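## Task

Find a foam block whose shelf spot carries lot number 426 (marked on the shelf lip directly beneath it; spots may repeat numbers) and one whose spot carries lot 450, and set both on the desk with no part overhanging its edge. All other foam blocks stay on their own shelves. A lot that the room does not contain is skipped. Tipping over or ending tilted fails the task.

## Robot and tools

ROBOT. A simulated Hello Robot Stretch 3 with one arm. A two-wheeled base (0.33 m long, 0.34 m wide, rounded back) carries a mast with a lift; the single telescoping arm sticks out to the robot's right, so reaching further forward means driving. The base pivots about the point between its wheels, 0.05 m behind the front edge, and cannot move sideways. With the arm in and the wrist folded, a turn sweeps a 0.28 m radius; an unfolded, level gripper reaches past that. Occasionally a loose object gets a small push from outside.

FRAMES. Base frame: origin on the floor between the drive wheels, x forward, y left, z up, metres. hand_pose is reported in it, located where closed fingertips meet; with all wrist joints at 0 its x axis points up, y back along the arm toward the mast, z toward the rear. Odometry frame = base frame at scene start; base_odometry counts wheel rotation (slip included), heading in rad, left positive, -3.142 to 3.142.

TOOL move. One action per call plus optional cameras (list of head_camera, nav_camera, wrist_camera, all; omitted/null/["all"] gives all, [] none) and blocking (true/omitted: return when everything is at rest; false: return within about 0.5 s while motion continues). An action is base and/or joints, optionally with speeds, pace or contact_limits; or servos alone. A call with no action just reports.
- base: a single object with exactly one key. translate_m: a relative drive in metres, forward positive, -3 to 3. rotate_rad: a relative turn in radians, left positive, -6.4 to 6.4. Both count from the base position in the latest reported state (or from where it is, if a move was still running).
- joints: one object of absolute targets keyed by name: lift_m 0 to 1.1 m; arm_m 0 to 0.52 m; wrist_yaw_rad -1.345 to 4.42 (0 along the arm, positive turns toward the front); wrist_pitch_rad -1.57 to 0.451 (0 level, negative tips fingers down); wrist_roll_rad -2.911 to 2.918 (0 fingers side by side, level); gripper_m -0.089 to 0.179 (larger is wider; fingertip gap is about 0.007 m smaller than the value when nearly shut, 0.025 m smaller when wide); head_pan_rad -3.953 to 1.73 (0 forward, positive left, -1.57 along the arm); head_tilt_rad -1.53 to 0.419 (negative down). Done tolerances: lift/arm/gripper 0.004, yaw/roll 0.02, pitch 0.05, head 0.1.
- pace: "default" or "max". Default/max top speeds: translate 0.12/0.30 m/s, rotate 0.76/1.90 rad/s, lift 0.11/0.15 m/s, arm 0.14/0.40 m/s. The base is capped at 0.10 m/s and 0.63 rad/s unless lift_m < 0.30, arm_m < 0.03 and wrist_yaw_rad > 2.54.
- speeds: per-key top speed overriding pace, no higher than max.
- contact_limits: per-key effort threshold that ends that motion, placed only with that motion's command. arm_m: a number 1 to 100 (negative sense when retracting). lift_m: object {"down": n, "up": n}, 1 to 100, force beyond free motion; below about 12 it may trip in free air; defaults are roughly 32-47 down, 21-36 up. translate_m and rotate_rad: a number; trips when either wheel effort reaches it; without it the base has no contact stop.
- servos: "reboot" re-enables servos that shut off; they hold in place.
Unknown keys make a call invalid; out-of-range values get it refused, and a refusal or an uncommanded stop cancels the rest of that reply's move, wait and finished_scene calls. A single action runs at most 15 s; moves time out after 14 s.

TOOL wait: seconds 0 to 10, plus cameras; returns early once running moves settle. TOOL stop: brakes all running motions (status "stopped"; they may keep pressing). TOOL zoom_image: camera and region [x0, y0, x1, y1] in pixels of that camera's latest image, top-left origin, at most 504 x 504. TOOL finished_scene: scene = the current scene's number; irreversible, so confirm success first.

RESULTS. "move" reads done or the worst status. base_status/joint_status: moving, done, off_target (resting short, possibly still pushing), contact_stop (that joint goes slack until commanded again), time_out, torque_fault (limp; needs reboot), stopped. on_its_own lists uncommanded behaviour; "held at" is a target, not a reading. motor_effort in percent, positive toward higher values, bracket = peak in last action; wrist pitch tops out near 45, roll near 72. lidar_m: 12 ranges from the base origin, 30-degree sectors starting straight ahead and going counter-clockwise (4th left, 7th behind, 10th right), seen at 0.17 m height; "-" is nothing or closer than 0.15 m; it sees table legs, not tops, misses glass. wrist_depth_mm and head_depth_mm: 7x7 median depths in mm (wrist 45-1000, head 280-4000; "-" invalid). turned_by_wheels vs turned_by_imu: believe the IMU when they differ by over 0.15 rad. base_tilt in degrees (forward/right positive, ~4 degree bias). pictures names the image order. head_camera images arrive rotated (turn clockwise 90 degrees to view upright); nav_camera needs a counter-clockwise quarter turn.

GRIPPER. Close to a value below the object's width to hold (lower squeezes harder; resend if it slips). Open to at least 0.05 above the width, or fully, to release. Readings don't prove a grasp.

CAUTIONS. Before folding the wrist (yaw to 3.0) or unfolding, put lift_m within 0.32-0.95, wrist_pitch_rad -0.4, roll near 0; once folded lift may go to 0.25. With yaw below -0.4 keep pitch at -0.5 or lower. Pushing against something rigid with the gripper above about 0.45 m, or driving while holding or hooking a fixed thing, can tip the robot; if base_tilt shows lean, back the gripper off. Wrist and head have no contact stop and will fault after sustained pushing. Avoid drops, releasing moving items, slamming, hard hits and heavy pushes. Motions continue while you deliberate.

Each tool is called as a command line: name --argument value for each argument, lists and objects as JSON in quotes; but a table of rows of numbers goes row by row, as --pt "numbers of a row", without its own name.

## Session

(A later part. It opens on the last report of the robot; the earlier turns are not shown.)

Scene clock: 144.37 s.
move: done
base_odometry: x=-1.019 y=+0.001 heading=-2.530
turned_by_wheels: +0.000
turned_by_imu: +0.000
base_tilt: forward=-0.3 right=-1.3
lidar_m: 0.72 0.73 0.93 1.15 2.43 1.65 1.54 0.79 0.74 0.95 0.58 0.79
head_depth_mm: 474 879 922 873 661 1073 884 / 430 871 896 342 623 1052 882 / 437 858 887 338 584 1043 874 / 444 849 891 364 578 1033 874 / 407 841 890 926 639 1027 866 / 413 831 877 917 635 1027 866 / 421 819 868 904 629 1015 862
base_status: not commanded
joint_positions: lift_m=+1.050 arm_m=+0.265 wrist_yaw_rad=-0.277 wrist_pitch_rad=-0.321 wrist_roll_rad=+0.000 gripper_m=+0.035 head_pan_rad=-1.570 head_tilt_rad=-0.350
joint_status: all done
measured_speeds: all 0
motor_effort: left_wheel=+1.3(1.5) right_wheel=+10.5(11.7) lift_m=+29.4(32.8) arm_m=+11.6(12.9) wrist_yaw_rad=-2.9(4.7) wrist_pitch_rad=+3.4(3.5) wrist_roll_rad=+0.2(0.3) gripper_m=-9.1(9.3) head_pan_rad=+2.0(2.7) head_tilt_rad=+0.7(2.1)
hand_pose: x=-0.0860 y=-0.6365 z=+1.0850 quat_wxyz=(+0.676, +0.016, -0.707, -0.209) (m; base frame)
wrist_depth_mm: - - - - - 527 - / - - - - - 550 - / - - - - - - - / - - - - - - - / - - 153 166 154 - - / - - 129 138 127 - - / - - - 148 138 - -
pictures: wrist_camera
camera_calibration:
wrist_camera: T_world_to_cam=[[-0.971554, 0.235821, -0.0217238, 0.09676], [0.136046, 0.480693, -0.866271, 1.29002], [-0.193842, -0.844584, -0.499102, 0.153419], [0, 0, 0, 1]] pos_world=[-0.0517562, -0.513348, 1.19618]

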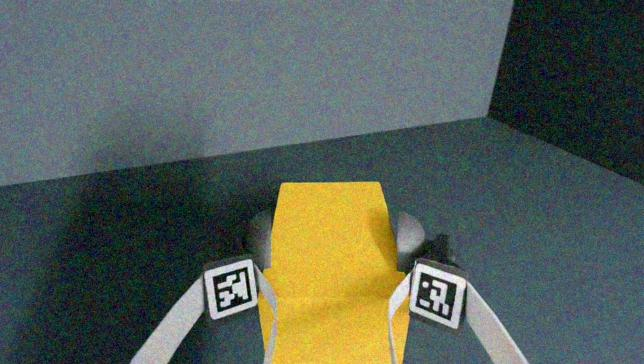

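move --joints '{"arm_m":0}' --cameras '[]'

move --joints '{"lift_m":0.6,"wrist_yaw_rad":2.6,"wrist_pitch_rad":-0.4}' --pace "max" --cameras '["head_camera"]'

move --base '{"rotate_rad":2.53}' --joints '{"lift_m":0.29,"head_pan_rad":0,"head_tilt_rad":-0.3}' --pace "max" --cameras '["wrist_camera"]'

move --base '{"translate_m":0.753}' --pace "max" --cameras '[]'

move --base '{"rotate_rad":-0.955}' --pace "max" --cameras '["head_camera","nav_camera"]'

move --base '{"translate_m":0.92}' --joints '{"head_pan_rad":-1.57,"head_tilt_rad":-0.6}' --pace "max" --cameras '["head_camera","nav_camera"]'

Scene clock: 179.07 s.
move: done
base_odometry: x=-1.019 y=+0.001 heading=-2.530
turned_by_wheels: +0.000
turned_by_imu: +0.000
base_tilt: forward=-0.4 right=-1.3
lidar_m: 0.72 0.73 0.93 1.14 2.43 1.65 1.54 0.79 0.74 0.95 0.58 0.79
head_depth_mm: 475 879 932 978 - - - / 429 871 920 962 - - - / 436 862 912 954 - - - / 444 851 901 944 682 1031 899 / 407 840 891 931 639 1032 869 / 412 831 879 922 634 1023 867 / 420 822 872 903 629 1018 861
base_status: not commanded
joint_positions: lift_m=+1.050 arm_m=+0.001 wrist_yaw_rad=-0.277 wrist_pitch_rad=-0.321 wrist_roll_rad=+0.000 gripper_m=+0.035 head_pan_rad=-1.570 head_tilt_rad=-0.350
joint_status: all done
measured_speeds: all 0
motor_effort: left_wheel=+1.2(1.5) right_wheel=+11.1(11.8) lift_m=+26.9(29.9) arm_m=-12.1(14.3) wrist_yaw_rad=-3.0(4.5) wrist_pitch_rad=+3.5(3.6) wrist_roll_rad=+0.1(0.3) gripper_m=-8.8(9.6) head_pan_rad=+1.7(2.5) head_tilt_rad=+0.2(1.8)
hand_pose: x=-0.0860 y=-0.3720 z=+1.0850 quat_wxyz=(+0.676, +0.016, -0.707, -0.209) (m; base frame)
wrist_depth_mm: - - - - 751 - - / - - - - - - - / - - - - - - - / - - - - - - - / - - 153 167 153 - - / - - 128 138 127 - - / - - - 147 138 - -
pictures: none
No camera images: "cameras" was empty.

Scene clock: 182.87 s.
move: done
base_odometry: x=-1.019 y=+0.001 heading=-2.530
turned_by_wheels: +0.000
turned_by_imu: +0.000
base_tilt: forward=-0.4 right=-1.3
lidar_m: 0.72 0.73 0.93 1.15 2.44 1.65 1.54 0.79 0.74 0.95 0.58 0.79
head_depth_mm: 475 883 936 975 663 1079 889 / 429 870 923 968 656 1048 882 / 437 860 910 954 651 1041 880 / 444 852 899 942 646 1036 872 / 407 838 890 929 639 1029 869 / 413 829 877 917 633 1025 867 / 420 822 868 907 629 1015 861
base_status: not commanded
joint_positions: lift_m=+0.600 arm_m=+0.001 wrist_yaw_rad=+2.597 wrist_pitch_rad=-0.415 wrist_roll_rad=+0.000 gripper_m=+0.035 head_pan_rad=-1.570 head_tilt_rad=-0.350
joint_status: all done
measured_speeds: all 0
motor_effort: left_wheel=+0.9(1.5) right_wheel=+10.5(11.4) lift_m=+26.6(27.3) arm_m=-9.3(12.6) wrist_yaw_rad=+2.1(6.2) wrist_pitch_rad=+2.4(4.5) wrist_roll_rad=+0.1(0.4) gripper_m=-8.8(9.4) head_pan_rad=+1.9(2.4) head_tilt_rad=+0.0(0.9)
hand_pose: x=+0.0952 y=+0.0467 z=+0.6133 quat_wxyz=(+0.327, +0.705, -0.045, +0.627) (m; base frame)
wrist_depth_mm: - - - - - - - / - - - - 949 - - / - - - - - - - / - - - - - - - / - - 158 167 159 - - / 889 929 128 138 127 845 - / 213 736 739 147 147 755 746
pictures: head_camera (sideways)
camera_calibration:
head_camera: T_world_to_cam=[[-0.046511, 0.29266, -0.955085, 1.25877], [0.997515, -0.0370444, -0.0599286, 0.0715396], [-0.0529192, -0.955499, -0.29021, 0.333654], [0, 0, 0, 1]] pos_world=[0.0048415, -0.0469349, 1.30335]

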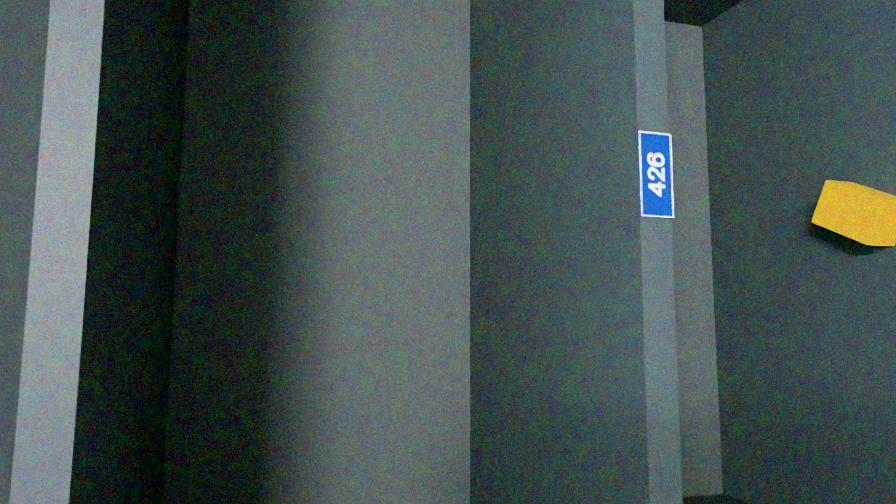

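Scene clock: 186.87 s.
move: done
base_odometry: x=-1.019 y=+0.001 heading=+0.000
turned_by_wheels: +2.530
turned_by_imu: +2.484
base_tilt: forward=-0.2 right=-1.3
lidar_m: 1.73 1.54 1.54 0.74 0.96 0.58 0.83 0.72 0.72 0.86 1.14 2.86
head_depth_mm: 3041 3632 3716 - 2947 2043 1564 / 3032 2396 2560 2729 2754 2040 1557 / 2854 2092 2237 2392 2518 2016 1547 / 2679 1885 2005 2112 2261 2009 1542 / 1729 1726 1814 1904 2017 2009 1524 / 1553 1592 1656 1741 1842 1859 1527 / 1413 1474 1521 1597 1658 1740 1519
base_status: done
joint_positions: lift_m=+0.290 arm_m=+0.001 wrist_yaw_rad=+2.597 wrist_pitch_rad=-0.416 wrist_roll_rad=+0.000 gripper_m=+0.035 head_pan_rad=+0.000 head_tilt_rad=-0.300
joint_status: all done
measured_speeds: all 0
motor_effort: left_wheel=-5.7(14.7) right_wheel=+6.9(15.1) lift_m=+28.4(29.8) arm_m=-12.2(12.9) wrist_yaw_rad=+2.1(3.8) wrist_pitch_rad=+2.4(2.6) wrist_roll_rad=-0.1(0.3) gripper_m=-8.6(9.5) head_pan_rad=-3.1(4.7) head_tilt_rad=+4.6(9.5)
hand_pose: x=+0.0951 y=+0.0466 z=+0.3032 quat_wxyz=(+0.327, +0.705, -0.045, +0.627) (m; base frame)
wrist_depth_mm: - - - - - - - / - - - - - - - / - - 879 928 897 902 874 / - 707 734 732 717 713 715 / - 620 159 166 160 596 590 / 507 520 128 138 127 506 504 / 213 98 268 148 147 434 444
pictures: wrist_camera
camera_calibration:
wrist_camera: T_world_to_cam=[[0.873689, -0.485828, -0.0252788, -0.0461738], [-0.299285, -0.495801, -0.815236, 0.331317], [0.383531, 0.719828, -0.578577, 0.27158], [0, 0, 0, 1]] pos_world=[0.0353405, -0.053656, 0.426064]

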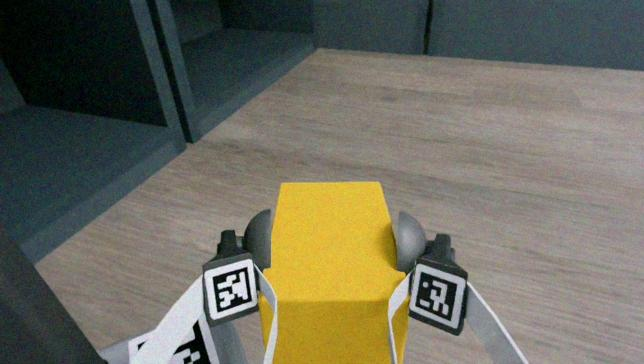

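Scene clock: 190.70 s.
move: done
base_odometry: x=-0.266 y=+0.001 heading=+0.000
turned_by_wheels: +0.000
turned_by_imu: +0.000
base_tilt: forward=-0.3 right=-1.3
lidar_m: 1.12 0.99 0.99 1.18 1.00 1.46 1.31 1.28 1.27 1.02 2.04 1.83
head_depth_mm: 1750 1716 1869 2010 2227 2050 1565 / 1437 1498 1618 1717 1871 1942 1555 / 1269 1345 1412 1512 1623 1741 1552 / 1146 1208 1274 1349 1434 1526 1540 / 1049 1095 1155 1217 1281 1360 1423 / 966 1007 1055 1104 1159 1220 1291 / 896 926 968 1016 1068 1118 1177
base_status: done
joint_positions: lift_m=+0.290 arm_m=+0.001 wrist_yaw_rad=+2.598 wrist_pitch_rad=-0.416 wrist_roll_rad=+0.000 gripper_m=+0.035 head_pan_rad=+0.000 head_tilt_rad=-0.300
joint_status: not commanded
measured_speeds: all 0
motor_effort: left_wheel=+3.3(13.6) right_wheel=+5.0(14.1) lift_m=+24.3(28.1) arm_m=-6.9(12.2) wrist_yaw_rad=+2.0(3.3) wrist_pitch_rad=+2.4(2.6) wrist_roll_rad=-0.3(0.4) gripper_m=-9.1(9.5) head_pan_rad=-2.8(3.8) head_tilt_rad=+4.5(5.4)
hand_pose: x=+0.0950 y=+0.0467 z=+0.3032 quat_wxyz=(+0.327, +0.705, -0.045, +0.627) (m; base frame)
wrist_depth_mm: - - - - - - - / - - - - - - 819 / 939 944 947 910 913 856 845 / 751 749 734 729 723 715 707 / 613 605 159 167 160 600 589 / 506 517 128 138 127 506 504 / 212 97 267 148 147 432 443
pictures: none
No camera images: "cameras" was empty.

Scene clock: 192.43 s.
move: done
base_odometry: x=-0.266 y=+0.001 heading=-0.955
turned_by_wheels: -0.955
turned_by_imu: -0.937
base_tilt: forward=-0.4 right=-1.2
lidar_m: 3.25 1.58 1.07 0.99 1.00 1.28 1.00 1.35 1.31 1.27 1.02 1.04
head_depth_mm: 2629 2707 2691 2598 1353 1509 1524 / 2901 3080 3166 3324 1663 2024 1554 / 2873 3031 3204 3333 2878 1996 1553 / 2836 2998 3097 3316 2880 2003 1535 / 2812 2935 3091 3227 2879 1985 1526 / 2785 2907 3009 3167 2813 1986 1519 / 2733 2860 3028 3165 2813 1965 1520
base_status: done
joint_positions: lift_m=+0.290 arm_m=+0.001 wrist_yaw_rad=+2.598 wrist_pitch_rad=-0.416 wrist_roll_rad=+0.000 gripper_m=+0.035 head_pan_rad=+0.000 head_tilt_rad=-0.300
joint_status: not commanded
measured_speeds: all 0
motor_effort: left_wheel=+6.1(14.9) right_wheel=-10.0(14.1) lift_m=+24.6(25.6) arm_m=-10.1(10.1) wrist_yaw_rad=+1.2(2.8) wrist_pitch_rad=+2.4(2.5) wrist_roll_rad=-0.1(0.3) gripper_m=-8.8(9.6) head_pan_rad=-2.8(3.3) head_tilt_rad=+2.9(4.2)
hand_pose: x=+0.0950 y=+0.0466 z=+0.3032 quat_wxyz=(+0.327, +0.705, -0.045, +0.627) (m; base frame)
wrist_depth_mm: - - - - - - - / - - - - - - - / - 880 934 921 916 894 880 / 747 731 734 731 714 712 711 / 613 611 159 166 160 596 590 / 509 518 128 138 127 506 502 / 212 97 267 147 148 436 441
pictures: head_camera (sideways), nav_camera (sideways)
camera_calibration:
head_camera: T_world_to_cam=[[-0.244491, -0.0462561, -0.968548, 1.27755], [0.0409374, 0.997479, -0.0579716, 0.0748865], [0.968787, -0.0538234, -0.241981, 0.264623], [0, 0, 0, 1]] pos_world=[0.052921, -0.0013603, 1.30574]
nav_camera: T_world_to_cam=[[0.269778, 0.0170048, 0.962772, -1.21175], [0.0142166, -0.999805, 0.0136753, 0.0322417], [0.962818, 0.00999802, -0.269967, 0.298744], [0, 0, 0, 1]] pos_world=[0.0388099, 0.0498541, 1.24685]

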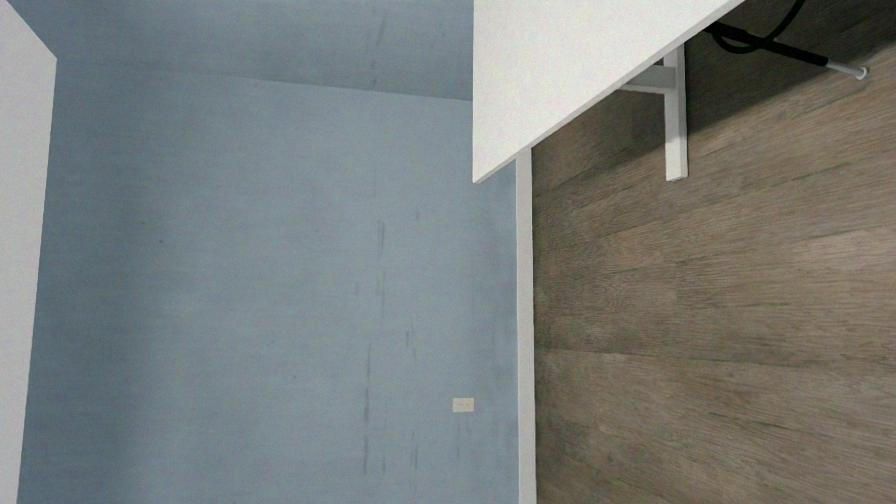

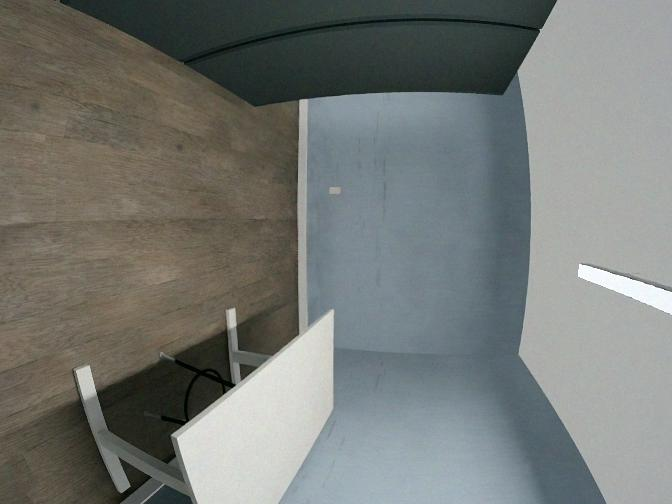

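Scene clock: 196.87 s.
move: done
base_odometry: x=+0.265 y=-0.750 heading=-0.955
turned_by_wheels: +0.000
turned_by_imu: +0.000
base_tilt: forward=-0.2 right=-1.2
lidar_m: 2.36 2.40 1.17 1.09 1.10 1.40 1.92 1.88 0.76 0.75 0.60 1.21
head_depth_mm: 1022 1131 1260 1429 871 670 1213 / 1004 1115 1244 1170 836 665 1215 / 999 1095 1219 1109 824 659 1178 / 988 1085 1209 1098 822 657 1199 / 978 1074 1180 1089 814 653 1188 / 971 1060 1175 1081 812 649 1162 / 955 1046 1160 1067 805 647 1134
base_status: done
joint_positions: lift_m=+0.290 arm_m=+0.001 wrist_yaw_rad=+2.598 wrist_pitch_rad=-0.416 wrist_roll_rad=+0.000 gripper_m=+0.035 head_pan_rad=-1.570 head_tilt_rad=-0.602
joint_status: all done
measured_speeds: all 0
motor_effort: left_wheel=+2.6(13.6) right_wheel=+3.9(12.7) lift_m=+27.1(27.4) arm_m=-10.4(12.6) wrist_yaw_rad=+1.3(3.1) wrist_pitch_rad=+2.4(2.6) wrist_roll_rad=-0.3(0.3) gripper_m=-8.8(9.5) head_pan_rad=+3.7(4.6) head_tilt_rad=+0.7(7.9)
hand_pose: x=+0.0950 y=+0.0467 z=+0.3032 quat_wxyz=(+0.327, +0.705, -0.045, +0.627) (m; base frame)
wrist_depth_mm: - - - - - - - / - - - - - - - / 906 943 911 918 923 908 885 / 745 743 731 731 730 710 711 / 618 615 159 166 160 591 598 / 500 520 128 138 127 509 504 / 212 97 268 147 148 431 437
pictures: head_camera (sideways), nav_camera (sideways)
camera_calibration:
head_camera: T_world_to_cam=[[-0.046558, 0.521819, -0.851785, 1.12398], [0.997497, -0.0211429, -0.0674751, 0.0813268], [-0.053219, -0.852794, -0.519528, 0.631984], [0, 0, 0, 1]] pos_world=[0.0048405, -0.0458402, 1.29121]
nav_camera: T_world_to_cam=[[0.0174028, -0.544353, 0.838676, -1.04824], [-0.999792, -0.018363, 0.00882734, 0.0448369], [0.0105954, -0.838656, -0.544559, 0.661829], [0, 0, 0, 1]] pos_world=[0.0560576, -0.0147419, 1.23914]

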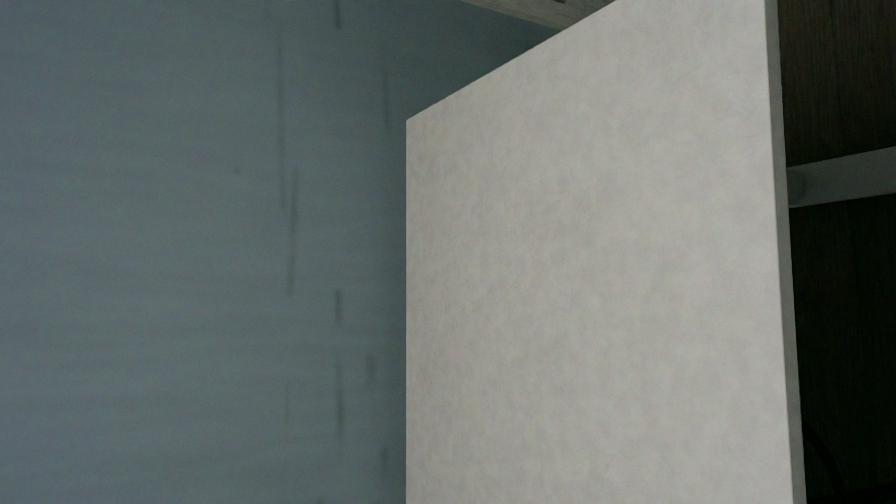

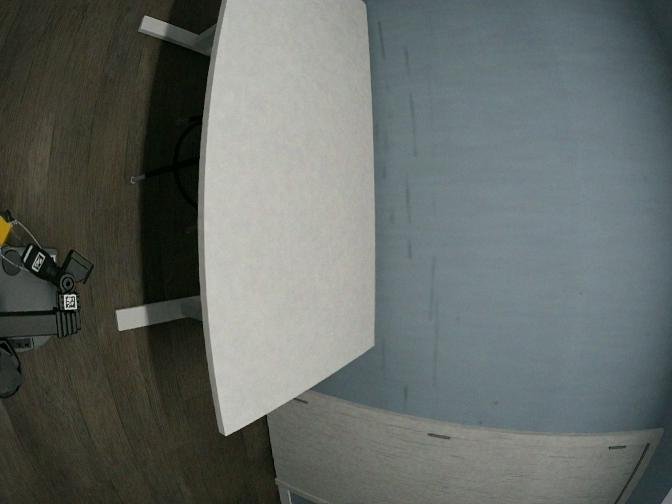

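move --joints '{"lift_m":0.9}' --pace "max" --cameras '[]'

move --joints '{"wrist_yaw_rad":0,"wrist_pitch_rad":-0.3}' --cameras '[]'

move --joints '{"arm_m":0.21,"lift_m":0.745}' --cameras '["head_camera"]'

move --joints '{"lift_m":0.715}' --speeds '{"lift_m":0.02}' --contact_limits '{"lift_m":{"down":14}}' --cameras '["wrist_camera","head_camera"]'

Scene clock: 212.13 s.
move: done
base_odometry: x=+0.265 y=-0.750 heading=-0.955
turned_by_wheels: +0.000
turned_by_imu: +0.000
base_tilt: forward=-0.4 right=-1.3
lidar_m: 2.36 2.40 1.17 1.08 1.10 1.40 1.91 1.89 0.77 0.76 0.60 1.21
head_depth_mm: 1019 1129 1262 1436 870 711 - / 1011 1108 1240 1178 835 706 - / 997 1098 1221 1112 828 664 - / 986 1085 1201 1097 825 680 - / 977 1075 1195 1088 819 672 - / 967 1057 1174 1081 811 650 1139 / 956 1052 1163 1072 805 647 1141
base_status: not commanded
joint_positions: lift_m=+0.900 arm_m=+0.001 wrist_yaw_rad=+2.598 wrist_pitch_rad=-0.416 wrist_roll_rad=+0.000 gripper_m=+0.035 head_pan_rad=-1.570 head_tilt_rad=-0.600
joint_status: all done
measured_speeds: all 0
motor_effort: left_wheel=+3.0(3.2) right_wheel=+5.5(6.1) lift_m=+26.6(32.7) arm_m=-4.4(8.5) wrist_yaw_rad=+1.2(3.0) wrist_pitch_rad=+2.4(2.6) wrist_roll_rad=+0.0(0.3) gripper_m=-9.0(9.5) head_pan_rad=+3.2(3.9) head_tilt_rad=+3.6(5.0)
hand_pose: x=+0.0950 y=+0.0467 z=+0.9132 quat_wxyz=(+0.327, +0.705, -0.045, +0.627) (m; base frame)
wrist_depth_mm: - - - - - - - / - - - - - - - / - - - - - - - / - - - - - - - / - - 158 167 159 - - / - - 128 138 127 - - / 212 - - 147 147 - -
pictures: none
No camera images: "cameras" was empty.

Scene clock: 214.43 s.
move: done
base_odometry: x=+0.265 y=-0.750 heading=-0.955
turned_by_wheels: +0.000
turned_by_imu: +0.000
base_tilt: forward=-0.4 right=-1.3
lidar_m: 2.36 2.40 1.17 1.09 1.10 1.40 1.91 1.88 0.77 0.76 0.60 1.21
head_depth_mm: 1024 1125 1257 1418 870 712 - / 1011 1116 1238 1178 836 705 - / 996 1100 1224 1111 829 644 - / 985 1086 1213 1098 513 - - / 977 1074 1194 1091 817 653 1173 / 966 1063 1177 1079 812 650 1161 / 958 1053 1161 1074 806 648 1137
base_status: not commanded
joint_positions: lift_m=+0.900 arm_m=+0.001 wrist_yaw_rad=+0.003 wrist_pitch_rad=-0.325 wrist_roll_rad=+0.000 gripper_m=+0.035 head_pan_rad=-1.570 head_tilt_rad=-0.600
joint_status: all done
measured_speeds: all 0
motor_effort: left_wheel=+2.7(3.1) right_wheel=+5.4(5.6) lift_m=+23.9(26.7) arm_m=-3.4(5.4) wrist_yaw_rad=-3.7(6.9) wrist_pitch_rad=+4.2(5.8) wrist_roll_rad=+0.2(0.3) gripper_m=-9.5(9.5) head_pan_rad=+3.0(3.9) head_tilt_rad=+2.9(4.7)
hand_pose: x=-0.0208 y=-0.3807 z=+0.9341 quat_wxyz=(+0.698, +0.116, -0.697, -0.114) (m; base frame)
wrist_depth_mm: - - - - - - - / - - - - - - - / - - - - - - - / - - - - - - - / - - 153 166 154 - - / - - 128 138 127 - - / - - - 148 138 - -
pictures: none
No camera images: "cameras" was empty.

Scene clock: 217.20 s.
move: done
base_odometry: x=+0.265 y=-0.750 heading=-0.955
turned_by_wheels: +0.000
turned_by_imu: +0.000
base_tilt: forward=-0.4 right=-1.2
lidar_m: 2.36 2.40 1.17 1.08 1.10 1.40 1.91 1.88 0.76 0.75 0.60 1.21
head_depth_mm: 1019 1125 1250 1429 868 670 331 / 1012 1111 1240 1181 837 390 330 / 997 1099 1224 1112 831 430 1177 / 983 1085 1208 1099 714 458 1197 / 976 1073 1188 1093 816 654 1169 / 966 1060 1185 1084 813 650 1165 / 959 1051 1162 1065 805 647 1134
base_status: not commanded
joint_positions: lift_m=+0.745 arm_m=+0.210 wrist_yaw_rad=+0.003 wrist_pitch_rad=-0.324 wrist_roll_rad=+0.000 gripper_m=+0.035 head_pan_rad=-1.570 head_tilt_rad=-0.600
joint_status: all done
measured_speeds: all 0
motor_effort: left_wheel=+2.9(3.2) right_wheel=+5.1(5.4) lift_m=+26.5(27.7) arm_m=+11.5(15.0) wrist_yaw_rad=-3.0(4.7) wrist_pitch_rad=+4.0(4.2) wrist_roll_rad=-0.3(0.3) gripper_m=-8.9(9.4) head_pan_rad=+2.9(3.9) head_tilt_rad=+3.3(4.4)
hand_pose: x=-0.0208 y=-0.5902 z=+0.7792 quat_wxyz=(+0.698, +0.115, -0.697, -0.113) (m; base frame)
wrist_depth_mm: - - - - - - - / - - - - - - - / - - - - - - - / - - - - - - - / - - 153 166 154 - - / - - 128 138 127 - - / - - - 147 138 - -
pictures: head_camera (sideways)
camera_calibration:
head_camera: T_world_to_cam=[[-0.0467501, 0.519968, -0.852906, 1.12543], [0.997499, -0.0210139, -0.0674867, 0.0813543], [-0.0530138, -0.853927, -0.517685, 0.629597], [0, 0, 0, 1]] pos_world=[0.0048405, -0.0458489, 1.29131]

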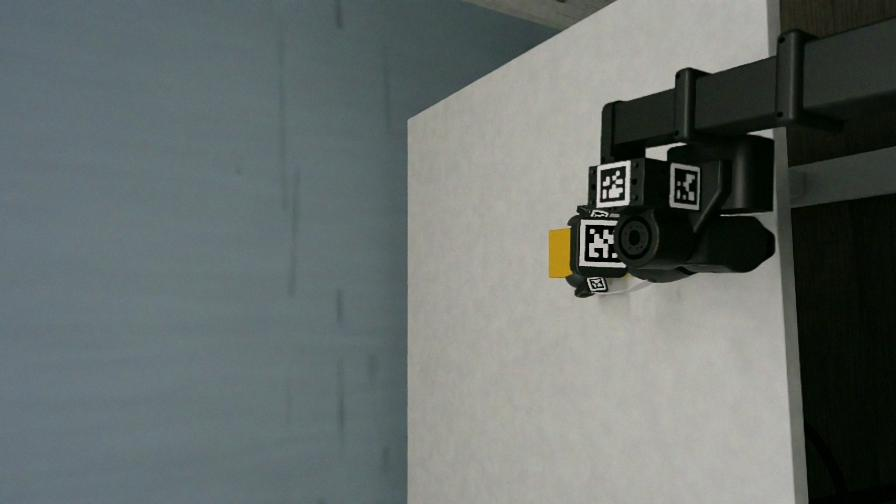

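Scene clock: 219.07 s.
move: done
base_odometry: x=+0.265 y=-0.750 heading=-0.955
turned_by_wheels: +0.000
turned_by_imu: +0.000
base_tilt: forward=-0.5 right=-1.4
lidar_m: 2.36 2.40 1.17 1.08 1.10 1.40 1.91 1.88 0.77 0.75 0.60 1.20
head_depth_mm: 1022 1130 1252 1413 874 671 1167 / 1010 1111 1238 1177 836 434 350 / 998 1100 1218 1112 830 447 1147 / 985 1088 1212 1102 762 470 1204 / 976 1070 1195 1094 818 656 1167 / 962 1063 1168 1081 812 649 1164 / 957 1048 1162 1067 809 648 1132
base_status: not commanded
joint_positions: lift_m=+0.715 arm_m=+0.210 wrist_yaw_rad=+0.002 wrist_pitch_rad=-0.286 wrist_roll_rad=+0.000 gripper_m=+0.035 head_pan_rad=-1.570 head_tilt_rad=-0.600
joint_status: all done
measured_speeds: all 0
motor_effort: left_wheel=+2.9(3.3) right_wheel=+5.0(5.4) lift_m=+19.4(26.8) arm_m=+8.4(12.0) wrist_yaw_rad=-2.5(4.4) wrist_pitch_rad=-2.9(4.1) wrist_roll_rad=+0.0(0.3) gripper_m=-9.2(9.5) head_pan_rad=+3.0(3.8) head_tilt_rad=+2.5(3.9)
contact_limits: lift_m down 14 (down: maximum 72; up: maximum 65)
hand_pose: x=-0.0209 y=-0.5940 z=+0.7582 quat_wxyz=(+0.700, +0.102, -0.699, -0.100) (m; base frame)
wrist_depth_mm: - - - - - - - / - - - - - - - / - - - - - - - / - - - - - - - / - - 151 166 152 - - / - - 129 136 128 - - / - - - 140 137 - -
pictures: head_camera (sideways), wrist_camera
camera_calibration:
head_camera: T_world_to_cam=[[-0.0467501, 0.519968, -0.852906, 1.12543], [0.997499, -0.0210139, -0.0674867, 0.0813543], [-0.0530138, -0.853927, -0.517685, 0.629597], [0, 0, 0, 1]] pos_world=[0.0048405, -0.0458489, 1.29131]
wrist_camera: T_world_to_cam=[[-0.998903, -0.0422173, -0.0202808, -0.0239421], [-0.00189469, 0.469088, -0.883149, 0.980728], [0.0467977, -0.882142, -0.468653, -0.00147462], [0, 0, 0, 1]] pos_world=[-0.0219887, -0.462359, 0.864952]

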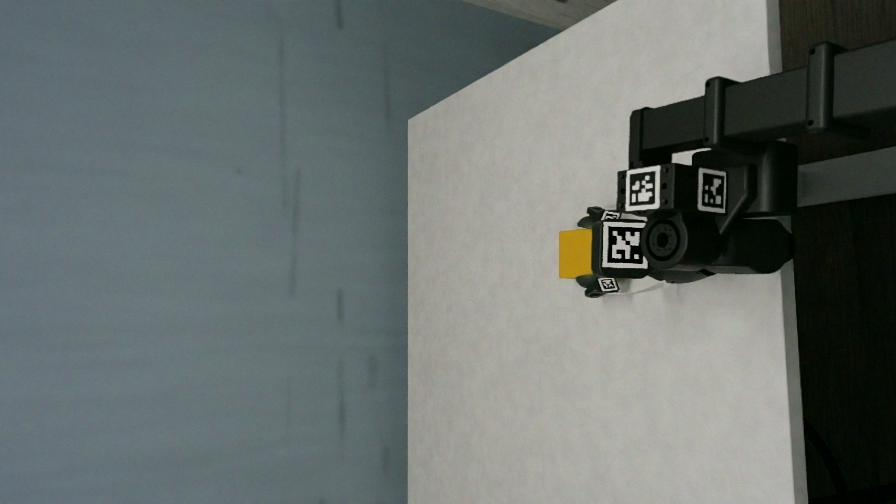

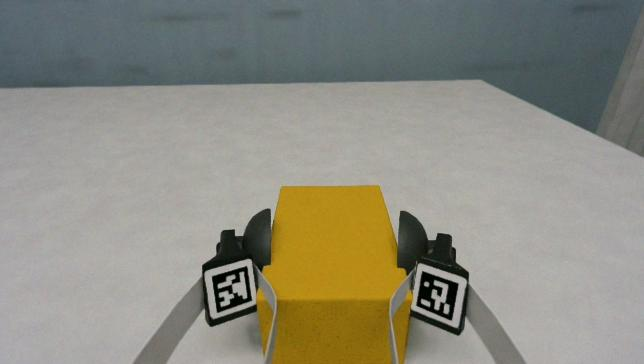

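move --joints '{"gripper_m":0.179}' --cameras '[]'

move --joints '{"arm_m":0}' --cameras '["head_camera"]'

move --joints '{"wrist_yaw_rad":2.85,"wrist_pitch_rad":-0.4,"lift_m":0.6,"gripper_m":0.04}' --pace "max" --cameras '[]'

move --base '{"translate_m":1.55}' --joints '{"lift_m":0.29,"head_pan_rad":0,"head_tilt_rad":-0.25}' --pace "max" --cameras '[]'

move --base '{"rotate_rad":1.571}' --joints '{"head_pan_rad":0.5}' --pace "max" --cameras '["head_camera","nav_camera"]'

Scene clock: 248.03 s.
move: done
base_odometry: x=+0.265 y=-0.750 heading=-0.955
turned_by_wheels: +0.000
turned_by_imu: +0.000
base_tilt: forward=-0.4 right=-1.3
lidar_m: 2.36 2.40 1.17 1.08 1.10 1.40 1.91 1.88 0.77 0.75 0.60 1.20
head_depth_mm: 1020 1131 1259 1419 872 671 1163 / 1006 1109 1236 1183 834 435 350 / 993 1102 1222 1110 831 446 1150 / 989 1085 1214 1096 795 470 1197 / 981 1075 1187 1091 818 653 1171 / 970 1059 1177 1078 812 649 1161 / 957 1045 1160 1069 807 648 1134
base_status: not commanded
joint_positions: lift_m=+0.715 arm_m=+0.210 wrist_yaw_rad=+0.002 wrist_pitch_rad=-0.313 wrist_roll_rad=+0.000 gripper_m=+0.179 head_pan_rad=-1.570 head_tilt_rad=-0.600
joint_status: all done
measured_speeds: all 0
motor_effort: left_wheel=+2.5(3.2) right_wheel=+5.3(5.6) lift_m=+24.2(24.4) arm_m=-2.1(2.4) wrist_yaw_rad=-2.1(3.6) wrist_pitch_rad=+1.9(3.1) wrist_roll_rad=-0.1(0.3) gripper_m=+0.6(84.3) head_pan_rad=+3.0(3.4) head_tilt_rad=+2.8(3.7)
contact_limits: lift_m down 14 (down: maximum 72; up: maximum 65)
hand_pose: x=-0.0210 y=-0.5914 z=+0.7520 quat_wxyz=(+0.699, +0.111, -0.698, -0.110) (m; base frame)
wrist_depth_mm: - - - - - - - / - - - - - - - / - - - - - - - / - - - 185 - - - / - 142 - 154 153 - - / - 126 - 133 131 - - / - - - 141 144 - 105
pictures: none
No camera images: "cameras" was empty.

Scene clock: 250.80 s.
move: done
base_odometry: x=+0.265 y=-0.750 heading=-0.955
turned_by_wheels: +0.000
turned_by_imu: +0.000
base_tilt: forward=-0.4 right=-1.2
lidar_m: 2.36 2.39 1.17 1.08 1.10 1.40 1.92 1.88 0.76 0.76 0.60 1.21
head_depth_mm: 1019 1120 1267 1423 873 670 1214 / 1011 1111 1240 1173 834 667 1212 / 999 1099 1233 1112 829 662 1148 / 987 1089 1205 1104 796 658 394 / 973 1073 1193 1090 816 653 1139 / 968 1062 1176 1078 815 650 1167 / 958 1047 1166 1070 808 647 1141
base_status: not commanded
joint_positions: lift_m=+0.715 arm_m=+0.001 wrist_yaw_rad=+0.002 wrist_pitch_rad=-0.313 wrist_roll_rad=+0.000 gripper_m=+0.179 head_pan_rad=-1.570 head_tilt_rad=-0.600
joint_status: all done
measured_speeds: all 0
motor_effort: left_wheel=+2.8(3.3) right_wheel=+4.3(5.9) lift_m=+24.8(25.0) arm_m=-11.8(14.1) wrist_yaw_rad=-2.2(3.9) wrist_pitch_rad=+2.0(2.1) wrist_roll_rad=+0.2(0.3) gripper_m=+0.4(1.0) head_pan_rad=+3.1(3.5) head_tilt_rad=+2.9(3.7)
contact_limits: lift_m down 14 (down: maximum 72; up: maximum 65)
hand_pose: x=-0.0210 y=-0.3819 z=+0.7519 quat_wxyz=(+0.699, +0.111, -0.698, -0.110) (m; base frame)
wrist_depth_mm: - - - - - - - / - - - - - - - / - - - 320 - - - / - - - - - - - / - 142 - - - - - / - 126 - - - - - / - 942 949 991 922 945 105
pictures: head_camera (sideways)
camera_calibration:
head_camera: T_world_to_cam=[[-0.0467501, 0.519968, -0.852906, 1.12543], [0.997499, -0.0210139, -0.0674867, 0.0813543], [-0.0530138, -0.853927, -0.517685, 0.629597], [0, 0, 0, 1]] pos_world=[0.0048405, -0.0458489, 1.29131]

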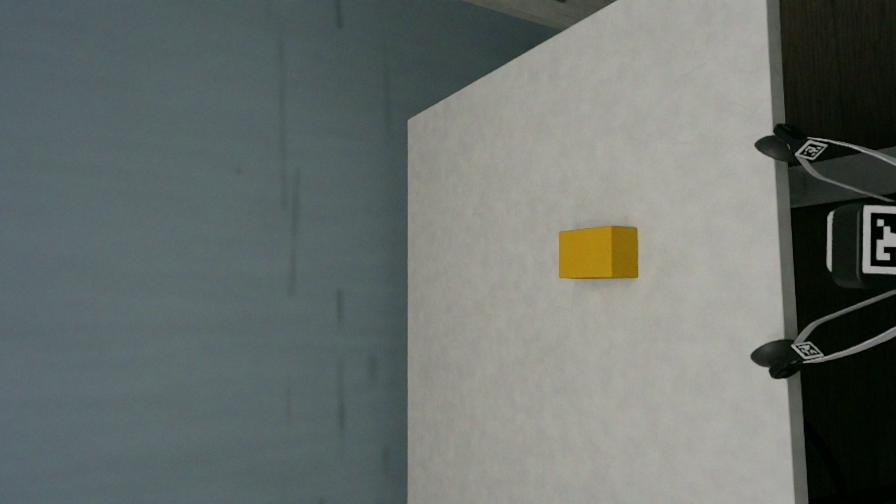

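Scene clock: 252.73 s.
move: done
base_odometry: x=+0.265 y=-0.750 heading=-0.955
turned_by_wheels: +0.000
turned_by_imu: -0.037
base_tilt: forward=-0.3 right=-1.3
lidar_m: 2.37 2.39 1.18 1.08 1.09 1.36 1.91 1.97 1.31 0.75 0.60 1.21
head_depth_mm: 1041 1150 1282 1452 1559 672 1244 / 1024 1133 1256 1359 836 665 1247 / 1008 1111 1237 1116 832 664 1180 / 998 1091 1216 1099 823 658 1199 / 980 1073 1192 1092 817 654 1172 / 966 1056 1166 1080 812 651 1159 / 952 1041 1157 1070 806 648 1138
base_status: not commanded
joint_positions: lift_m=+0.600 arm_m=+0.001 wrist_yaw_rad=+2.847 wrist_pitch_rad=-0.420 wrist_roll_rad=+0.004 gripper_m=+0.040 head_pan_rad=-1.570 head_tilt_rad=-0.600
joint_status: all done
measured_speeds: all 0
motor_effort: left_wheel=-1.0(3.1) right_wheel=+5.6(8.2) lift_m=+29.7(29.7) arm_m=+10.3(12.4) wrist_yaw_rad=+1.3(50.9) wrist_pitch_rad=+3.2(7.2) wrist_roll_rad=-1.8(2.7) gripper_m=-0.1(91.6) head_pan_rad=+2.7(3.2) head_tilt_rad=+2.2(3.6)
hand_pose: x=+0.0438 y=+0.0690 z=+0.6122 quat_wxyz=(+0.248, +0.707, +0.044, +0.661) (m; base frame)
wrist_depth_mm: 136 - - - - - - / 139 - - - - - - / 150 - - - - - - / 162 184 - - - - - / - 193 - - 952 - - / 910 208 125 844 129 856 866 / 787 - 733 761 736 759 748
pictures: none
No camera images: "cameras" was empty.

Scene clock: 260.67 s.
move: done
base_odometry: x=+1.160 y=-2.016 heading=-0.955
turned_by_wheels: +0.000
turned_by_imu: +0.001
base_tilt: forward=-0.3 right=-1.2
lidar_m: 0.85 0.86 1.06 1.45 1.32 1.63 3.33 1.12 0.74 0.98 0.99 0.92
head_depth_mm: 773 805 837 871 917 960 1010 / 759 787 823 856 896 943 991 / 746 776 810 844 878 924 965 / 733 763 797 824 862 901 946 / 722 749 778 810 845 883 922 / 710 734 766 798 828 867 906 / 700 723 750 782 811 846 887
base_status: done
joint_positions: lift_m=+0.290 arm_m=+0.001 wrist_yaw_rad=+2.848 wrist_pitch_rad=-0.419 wrist_roll_rad=+0.004 gripper_m=+0.040 head_pan_rad=+0.000 head_tilt_rad=-0.250
joint_status: all done
measured_speeds: all 0
motor_effort: left_wheel=+3.0(14.1) right_wheel=+1.3(12.7) lift_m=+28.5(29.8) arm_m=+1.2(13.7) wrist_yaw_rad=+1.7(3.5) wrist_pitch_rad=+3.1(3.2) wrist_roll_rad=-1.5(1.8) gripper_m=+0.2(0.8) head_pan_rad=-3.1(5.6) head_tilt_rad=-1.7(8.3)
hand_pose: x=+0.0437 y=+0.0690 z=+0.3023 quat_wxyz=(+0.247, +0.707, +0.044, +0.661) (m; base frame)
wrist_depth_mm: 136 - - - - - - / 139 - - - - - - / 151 854 926 899 917 881 - / 162 185 728 722 720 720 700 / 575 192 608 577 572 586 585 / 525 209 125 484 129 504 496 / 455 276 268 299 432 443 438
pictures: none
No camera images: "cameras" was empty.

Scene clock: 262.80 s.
move: done
base_odometry: x=+1.160 y=-2.016 heading=+0.615
turned_by_wheels: +1.571
turned_by_imu: +1.539
base_tilt: forward=-0.3 right=-1.4
lidar_m: 2.07 1.31 1.60 3.16 1.69 0.74 0.99 0.99 0.93 0.85 0.86 1.05
head_depth_mm: 2337 2399 2481 2575 2653 2205 1648 / 1147 1244 1472 2622 2711 2075 1641 / 1163 1196 1236 1290 1342 1405 1471 / 1207 1241 1294 1343 1395 1454 1497 / 1257 1289 1343 1394 1460 1515 1548 / 1299 1334 1407 1450 1513 1590 1597 / 1372 1401 1457 1523 1593 1666 1600
base_status: done
joint_positions: lift_m=+0.290 arm_m=+0.001 wrist_yaw_rad=+2.848 wrist_pitch_rad=-0.419 wrist_roll_rad=+0.004 gripper_m=+0.040 head_pan_rad=+0.504 head_tilt_rad=-0.250
joint_status: all done
measured_speeds: all 0
motor_effort: left_wheel=-7.4(14.5) right_wheel=+7.8(14.4) lift_m=+27.6(28.8) arm_m=-12.6(12.6) wrist_yaw_rad=+2.1(2.4) wrist_pitch_rad=+3.1(3.3) wrist_roll_rad=-1.4(1.8) gripper_m=+0.2(0.8) head_pan_rad=-3.2(5.6) head_tilt_rad=-2.3(3.1)
hand_pose: x=+0.0437 y=+0.0690 z=+0.3023 quat_wxyz=(+0.247, +0.707, +0.044, +0.661) (m; base frame)
wrist_depth_mm: 136 - - - - - - / 139 - - - - - - / 150 841 931 901 908 894 885 / 162 184 728 726 715 709 709 / 179 192 606 584 578 588 585 / 526 209 125 480 129 504 499 / 456 276 268 298 434 437 438
pictures: head_camera (sideways), nav_camera (sideways)
camera_calibration:
head_camera: T_world_to_cam=[[-0.14969, -0.135468, -0.979409, 1.29122], [-0.443848, 0.894359, -0.0558678, 0.0750791], [0.883511, 0.426346, -0.194003, 0.202706], [0, 0, 0, 1]] pos_world=[0.0475121, 0.0213477, 1.30815]
nav_camera: T_world_to_cam=[[0.186272, 0.12228, 0.974859, -1.22699], [0.495035, -0.868754, 0.0143818, 0.028392], [0.848672, 0.47991, -0.222357, 0.237467], [0, 0, 0, 1]] pos_world=[0.0129663, 0.0607386, 1.24853]

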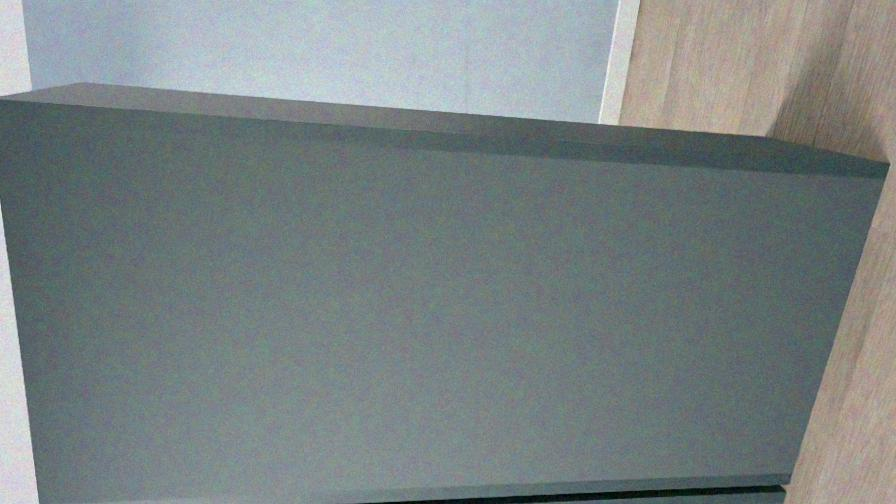

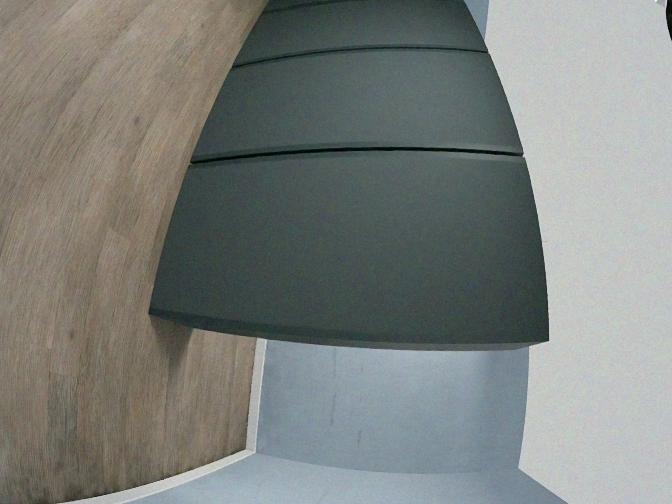

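move --base '{"translate_m":2.3}' --pace "max" --cameras '[]'

move --base '{"rotate_rad":-1.57}' --joints '{"head_pan_rad":-2.2,"head_tilt_rad":-0.3}' --pace "max" --cameras '["head_camera","nav_camera"]'

move --base '{"translate_m":-0.8}' --joints '{"head_pan_rad":-1.8,"head_tilt_rad":-0.4}' --pace "max" --cameras '["head_camera","nav_camera"]'

Scene clock: 298.73 s.
move: done
base_odometry: x=+3.038 y=-0.688 heading=+0.615
turned_by_wheels: +0.000
turned_by_imu: +0.002
base_tilt: forward=-0.4 right=-1.4
lidar_m: 0.51 0.51 0.63 1.26 1.59 0.73 2.92 0.83 0.53 0.49 0.49 0.56
head_depth_mm: 403 417 430 445 462 479 496 / 417 430 447 460 479 498 517 / 430 446 462 479 498 520 539 / 445 461 480 498 519 540 564 / 462 480 499 518 540 563 590 / 480 498 519 540 564 591 619 / 499 519 542 564 591 618 647
base_status: done
joint_positions: lift_m=+0.290 arm_m=+0.001 wrist_yaw_rad=+2.848 wrist_pitch_rad=-0.419 wrist_roll_rad=+0.004 gripper_m=+0.040 head_pan_rad=+0.500 head_tilt_rad=-0.250
joint_status: not commanded
measured_speeds: all 0
motor_effort: left_wheel=-1.5(9.7) right_wheel=+9.7(17.5) lift_m=+25.7(27.6) arm_m=-10.6(13.0) wrist_yaw_rad=+0.0(3.1) wrist_pitch_rad=+3.1(3.3) wrist_roll_rad=-1.3(2.0) gripper_m=+0.1(1.0) head_pan_rad=-2.3(3.7) head_tilt_rad=+1.9(2.6)
hand_pose: x=+0.0437 y=+0.0690 z=+0.3023 quat_wxyz=(+0.247, +0.707, +0.044, +0.661) (m; base frame)
wrist_depth_mm: 136 - - - - 522 439 / 139 - - - - 527 460 / 151 837 920 919 817 617 474 / 162 184 728 730 723 616 489 / 575 193 605 582 575 578 503 / 527 209 125 488 129 507 489 / 458 274 267 299 431 440 436
pictures: none
No camera images: "cameras" was empty.

Scene clock: 301.23 s.
move: done
base_odometry: x=+3.038 y=-0.688 heading=-0.954
turned_by_wheels: -1.570
turned_by_imu: -1.539
base_tilt: forward=-0.3 right=-1.3
lidar_m: 0.49 0.49 0.56 0.51 0.52 0.64 1.32 1.49 0.73 2.92 0.81 0.53
head_depth_mm: 1326 1325 1412 1389 1502 1527 1522 / 1406 1328 1535 1339 1582 1256 1467 / 1269 797 1451 1323 1459 1203 1326 / 643 671 701 732 773 824 872 / 716 749 783 825 868 919 970 / 808 854 896 951 1008 1076 1142 / 2980 3118 3260 3322 2825 1996 1519
base_status: done
joint_positions: lift_m=+0.290 arm_m=+0.001 wrist_yaw_rad=+2.848 wrist_pitch_rad=-0.419 wrist_roll_rad=+0.004 gripper_m=+0.040 head_pan_rad=-2.208 head_tilt_rad=-0.300
joint_status: all done
measured_speeds: translate_m=+0.000 rotate_rad=+0.000 lift_m=+0.000 arm_m=+0.000 wrist_yaw_rad=+0.000 wrist_pitch_rad=+0.000 wrist_roll_rad=+0.000 head_pan_rad=+0.024 head_tilt_rad=+0.000
motor_effort: left_wheel=+6.6(14.9) right_wheel=-8.6(15.2) lift_m=+24.7(25.3) arm_m=-11.6(12.8) wrist_yaw_rad=+1.7(2.9) wrist_pitch_rad=+3.1(3.2) wrist_roll_rad=-1.5(1.8) gripper_m=+0.3(0.7) head_pan_rad=+3.7(5.5) head_tilt_rad=-3.2(6.0)
hand_pose: x=+0.0437 y=+0.0690 z=+0.3023 quat_wxyz=(+0.247, +0.707, +0.044, +0.661) (m; base frame)
wrist_depth_mm: 136 465 505 543 - - - / 139 500 540 - - - - / 150 193 - - - - - / 162 170 - 697 708 - - / 187 190 603 579 572 578 - / 521 209 125 484 129 501 484 / 453 277 268 299 431 439 439
pictures: head_camera (sideways), nav_camera (sideways)
camera_calibration:
head_camera: T_world_to_cam=[[0.108523, 0.224253, -0.96847, 1.27532], [0.777237, -0.62653, -0.0579817, 0.0703586], [-0.619778, -0.746438, -0.242291, 0.274676], [0, 0, 0, 1]] pos_world=[-0.0228488, -0.0368849, 1.30574]
nav_camera: T_world_to_cam=[[-0.147117, -0.22726, 0.962657, -1.20908], [-0.811918, 0.58361, 0.0136962, 0.0372527], [-0.56493, -0.779584, -0.270376, 0.308581], [0, 0, 0, 1]] pos_world=[0.0266974, -0.0559512, 1.24685]

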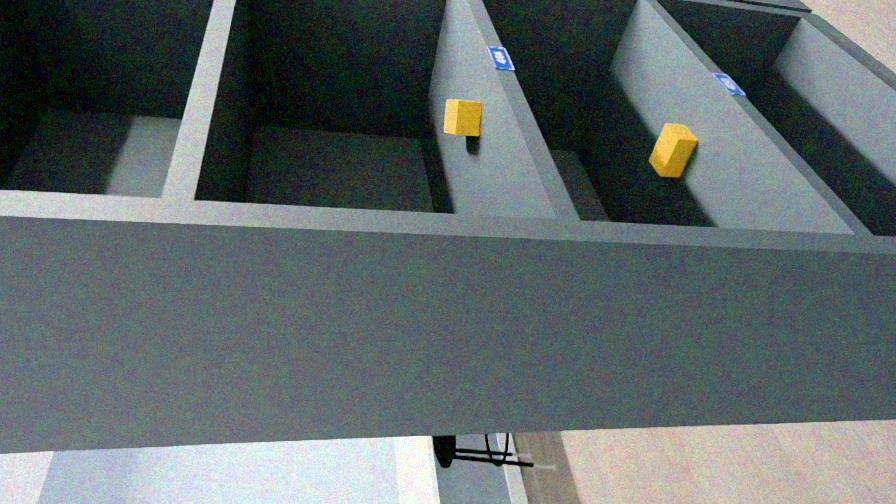

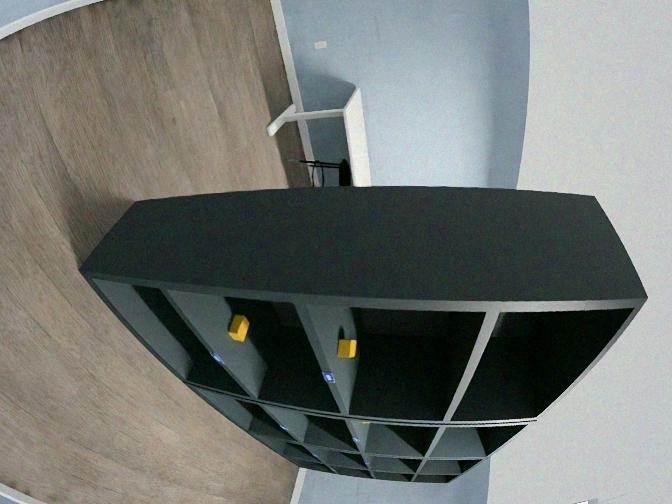

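Scene clock: 305.23 s.
move: done
base_odometry: x=+2.576 y=-0.035 heading=-0.954
turned_by_wheels: +0.000
turned_by_imu: -0.001
base_tilt: forward=-0.2 right=-1.2
lidar_m: 1.27 0.67 0.44 0.40 0.41 0.51 1.04 1.67 0.87 1.06 0.64 1.38
head_depth_mm: 775 834 864 857 910 966 1055 / 677 975 1019 939 1078 1037 1136 / 691 1053 1132 927 1272 1059 1226 / 603 1010 1086 909 1240 1050 915 / 614 967 1036 773 1191 1040 876 / 551 932 988 893 1135 1038 825 / 497 892 949 878 669 1030 821
base_status: done
joint_positions: lift_m=+0.290 arm_m=+0.001 wrist_yaw_rad=+2.848 wrist_pitch_rad=-0.419 wrist_roll_rad=+0.004 gripper_m=+0.040 head_pan_rad=-1.800 head_tilt_rad=-0.403
joint_status: all done
measured_speeds: all 0
motor_effort: left_wheel=+0.0(10.6) right_wheel=-8.3(18.1) lift_m=+28.2(28.3) arm_m=-10.6(12.4) wrist_yaw_rad=+2.4(2.8) wrist_pitch_rad=+3.1(3.2) wrist_roll_rad=-1.5(1.8) gripper_m=+0.4(1.3) head_pan_rad=-2.9(5.0) head_tilt_rad=+5.1(5.8)
hand_pose: x=+0.0437 y=+0.0690 z=+0.3023 quat_wxyz=(+0.247, +0.707, +0.044, +0.661) (m; base frame)
wrist_depth_mm: 136 373 405 445 494 532 - / 139 397 438 487 536 - - / 151 423 471 528 - - 785 / 162 184 520 - 664 704 701 / 437 193 524 562 570 586 586 / 479 208 125 486 129 503 505 / 459 274 269 297 430 440 436
pictures: head_camera (sideways), nav_camera (sideways)
camera_calibration:
head_camera: T_world_to_cam=[[0.03284, 0.34469, -0.938142, 1.23616], [0.963596, -0.260114, -0.0618394, 0.0742347], [-0.265339, -0.901959, -0.340684, 0.400567], [0, 0, 0, 1]] pos_world=[-0.00584202, -0.0454901, 1.30076]
nav_camera: T_world_to_cam=[[-0.0668575, -0.362151, 0.929719, -1.16647], [-0.977282, 0.211595, 0.0121439, 0.0402843], [-0.201121, -0.907786, -0.36807, 0.433525], [0, 0, 0, 1]] pos_world=[0.0485727, -0.0374157, 1.24357]

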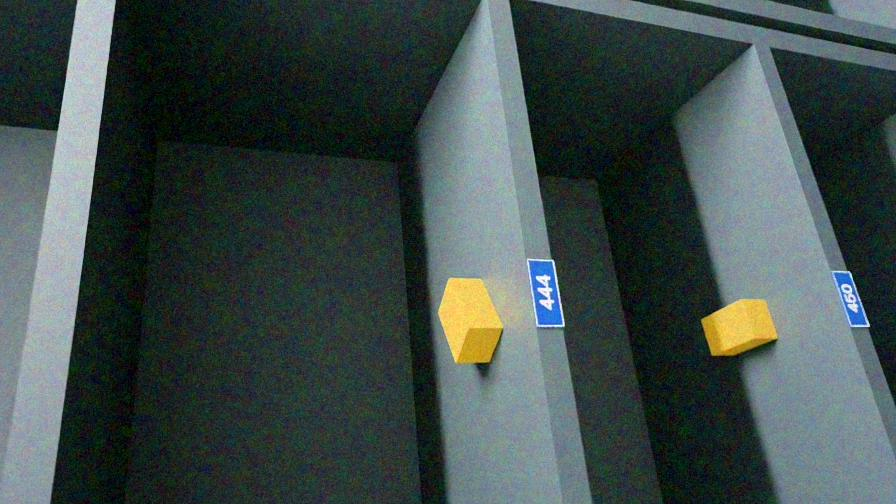

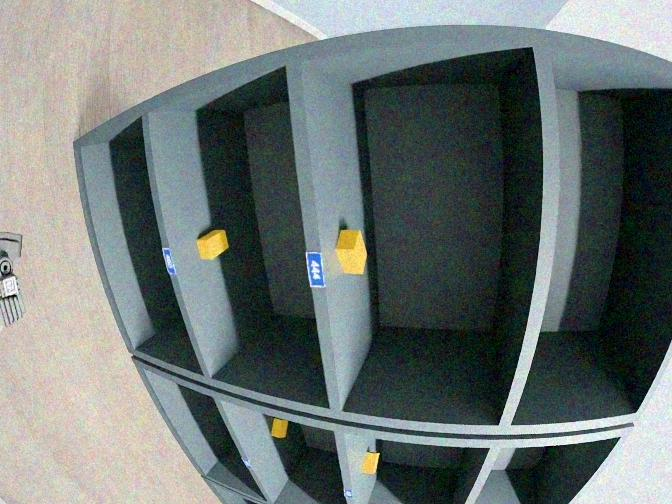

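zoom_image --camera "head_camera" --region '[825, 265, 885, 330]'

zoom_image --camera "head_camera" --region '[680, 270, 800, 370]'

Scaled by 7.754 from the camera's 896x504 image, which has a finer 1280x720 frame.

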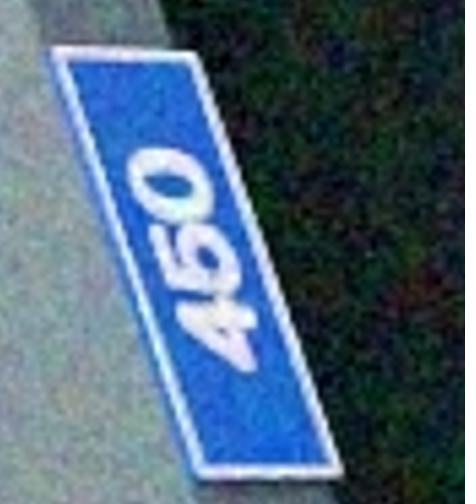

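Scaled by 4.200 from the camera's 896x504 image, which has a finer 1280x720 frame.

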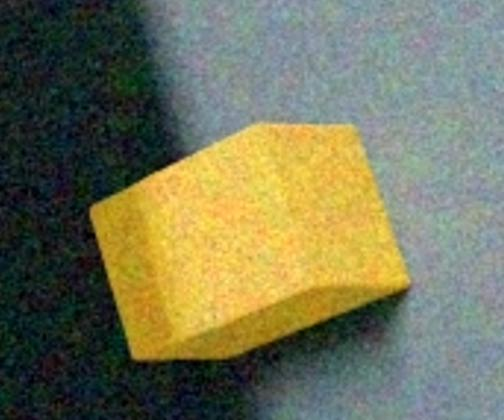

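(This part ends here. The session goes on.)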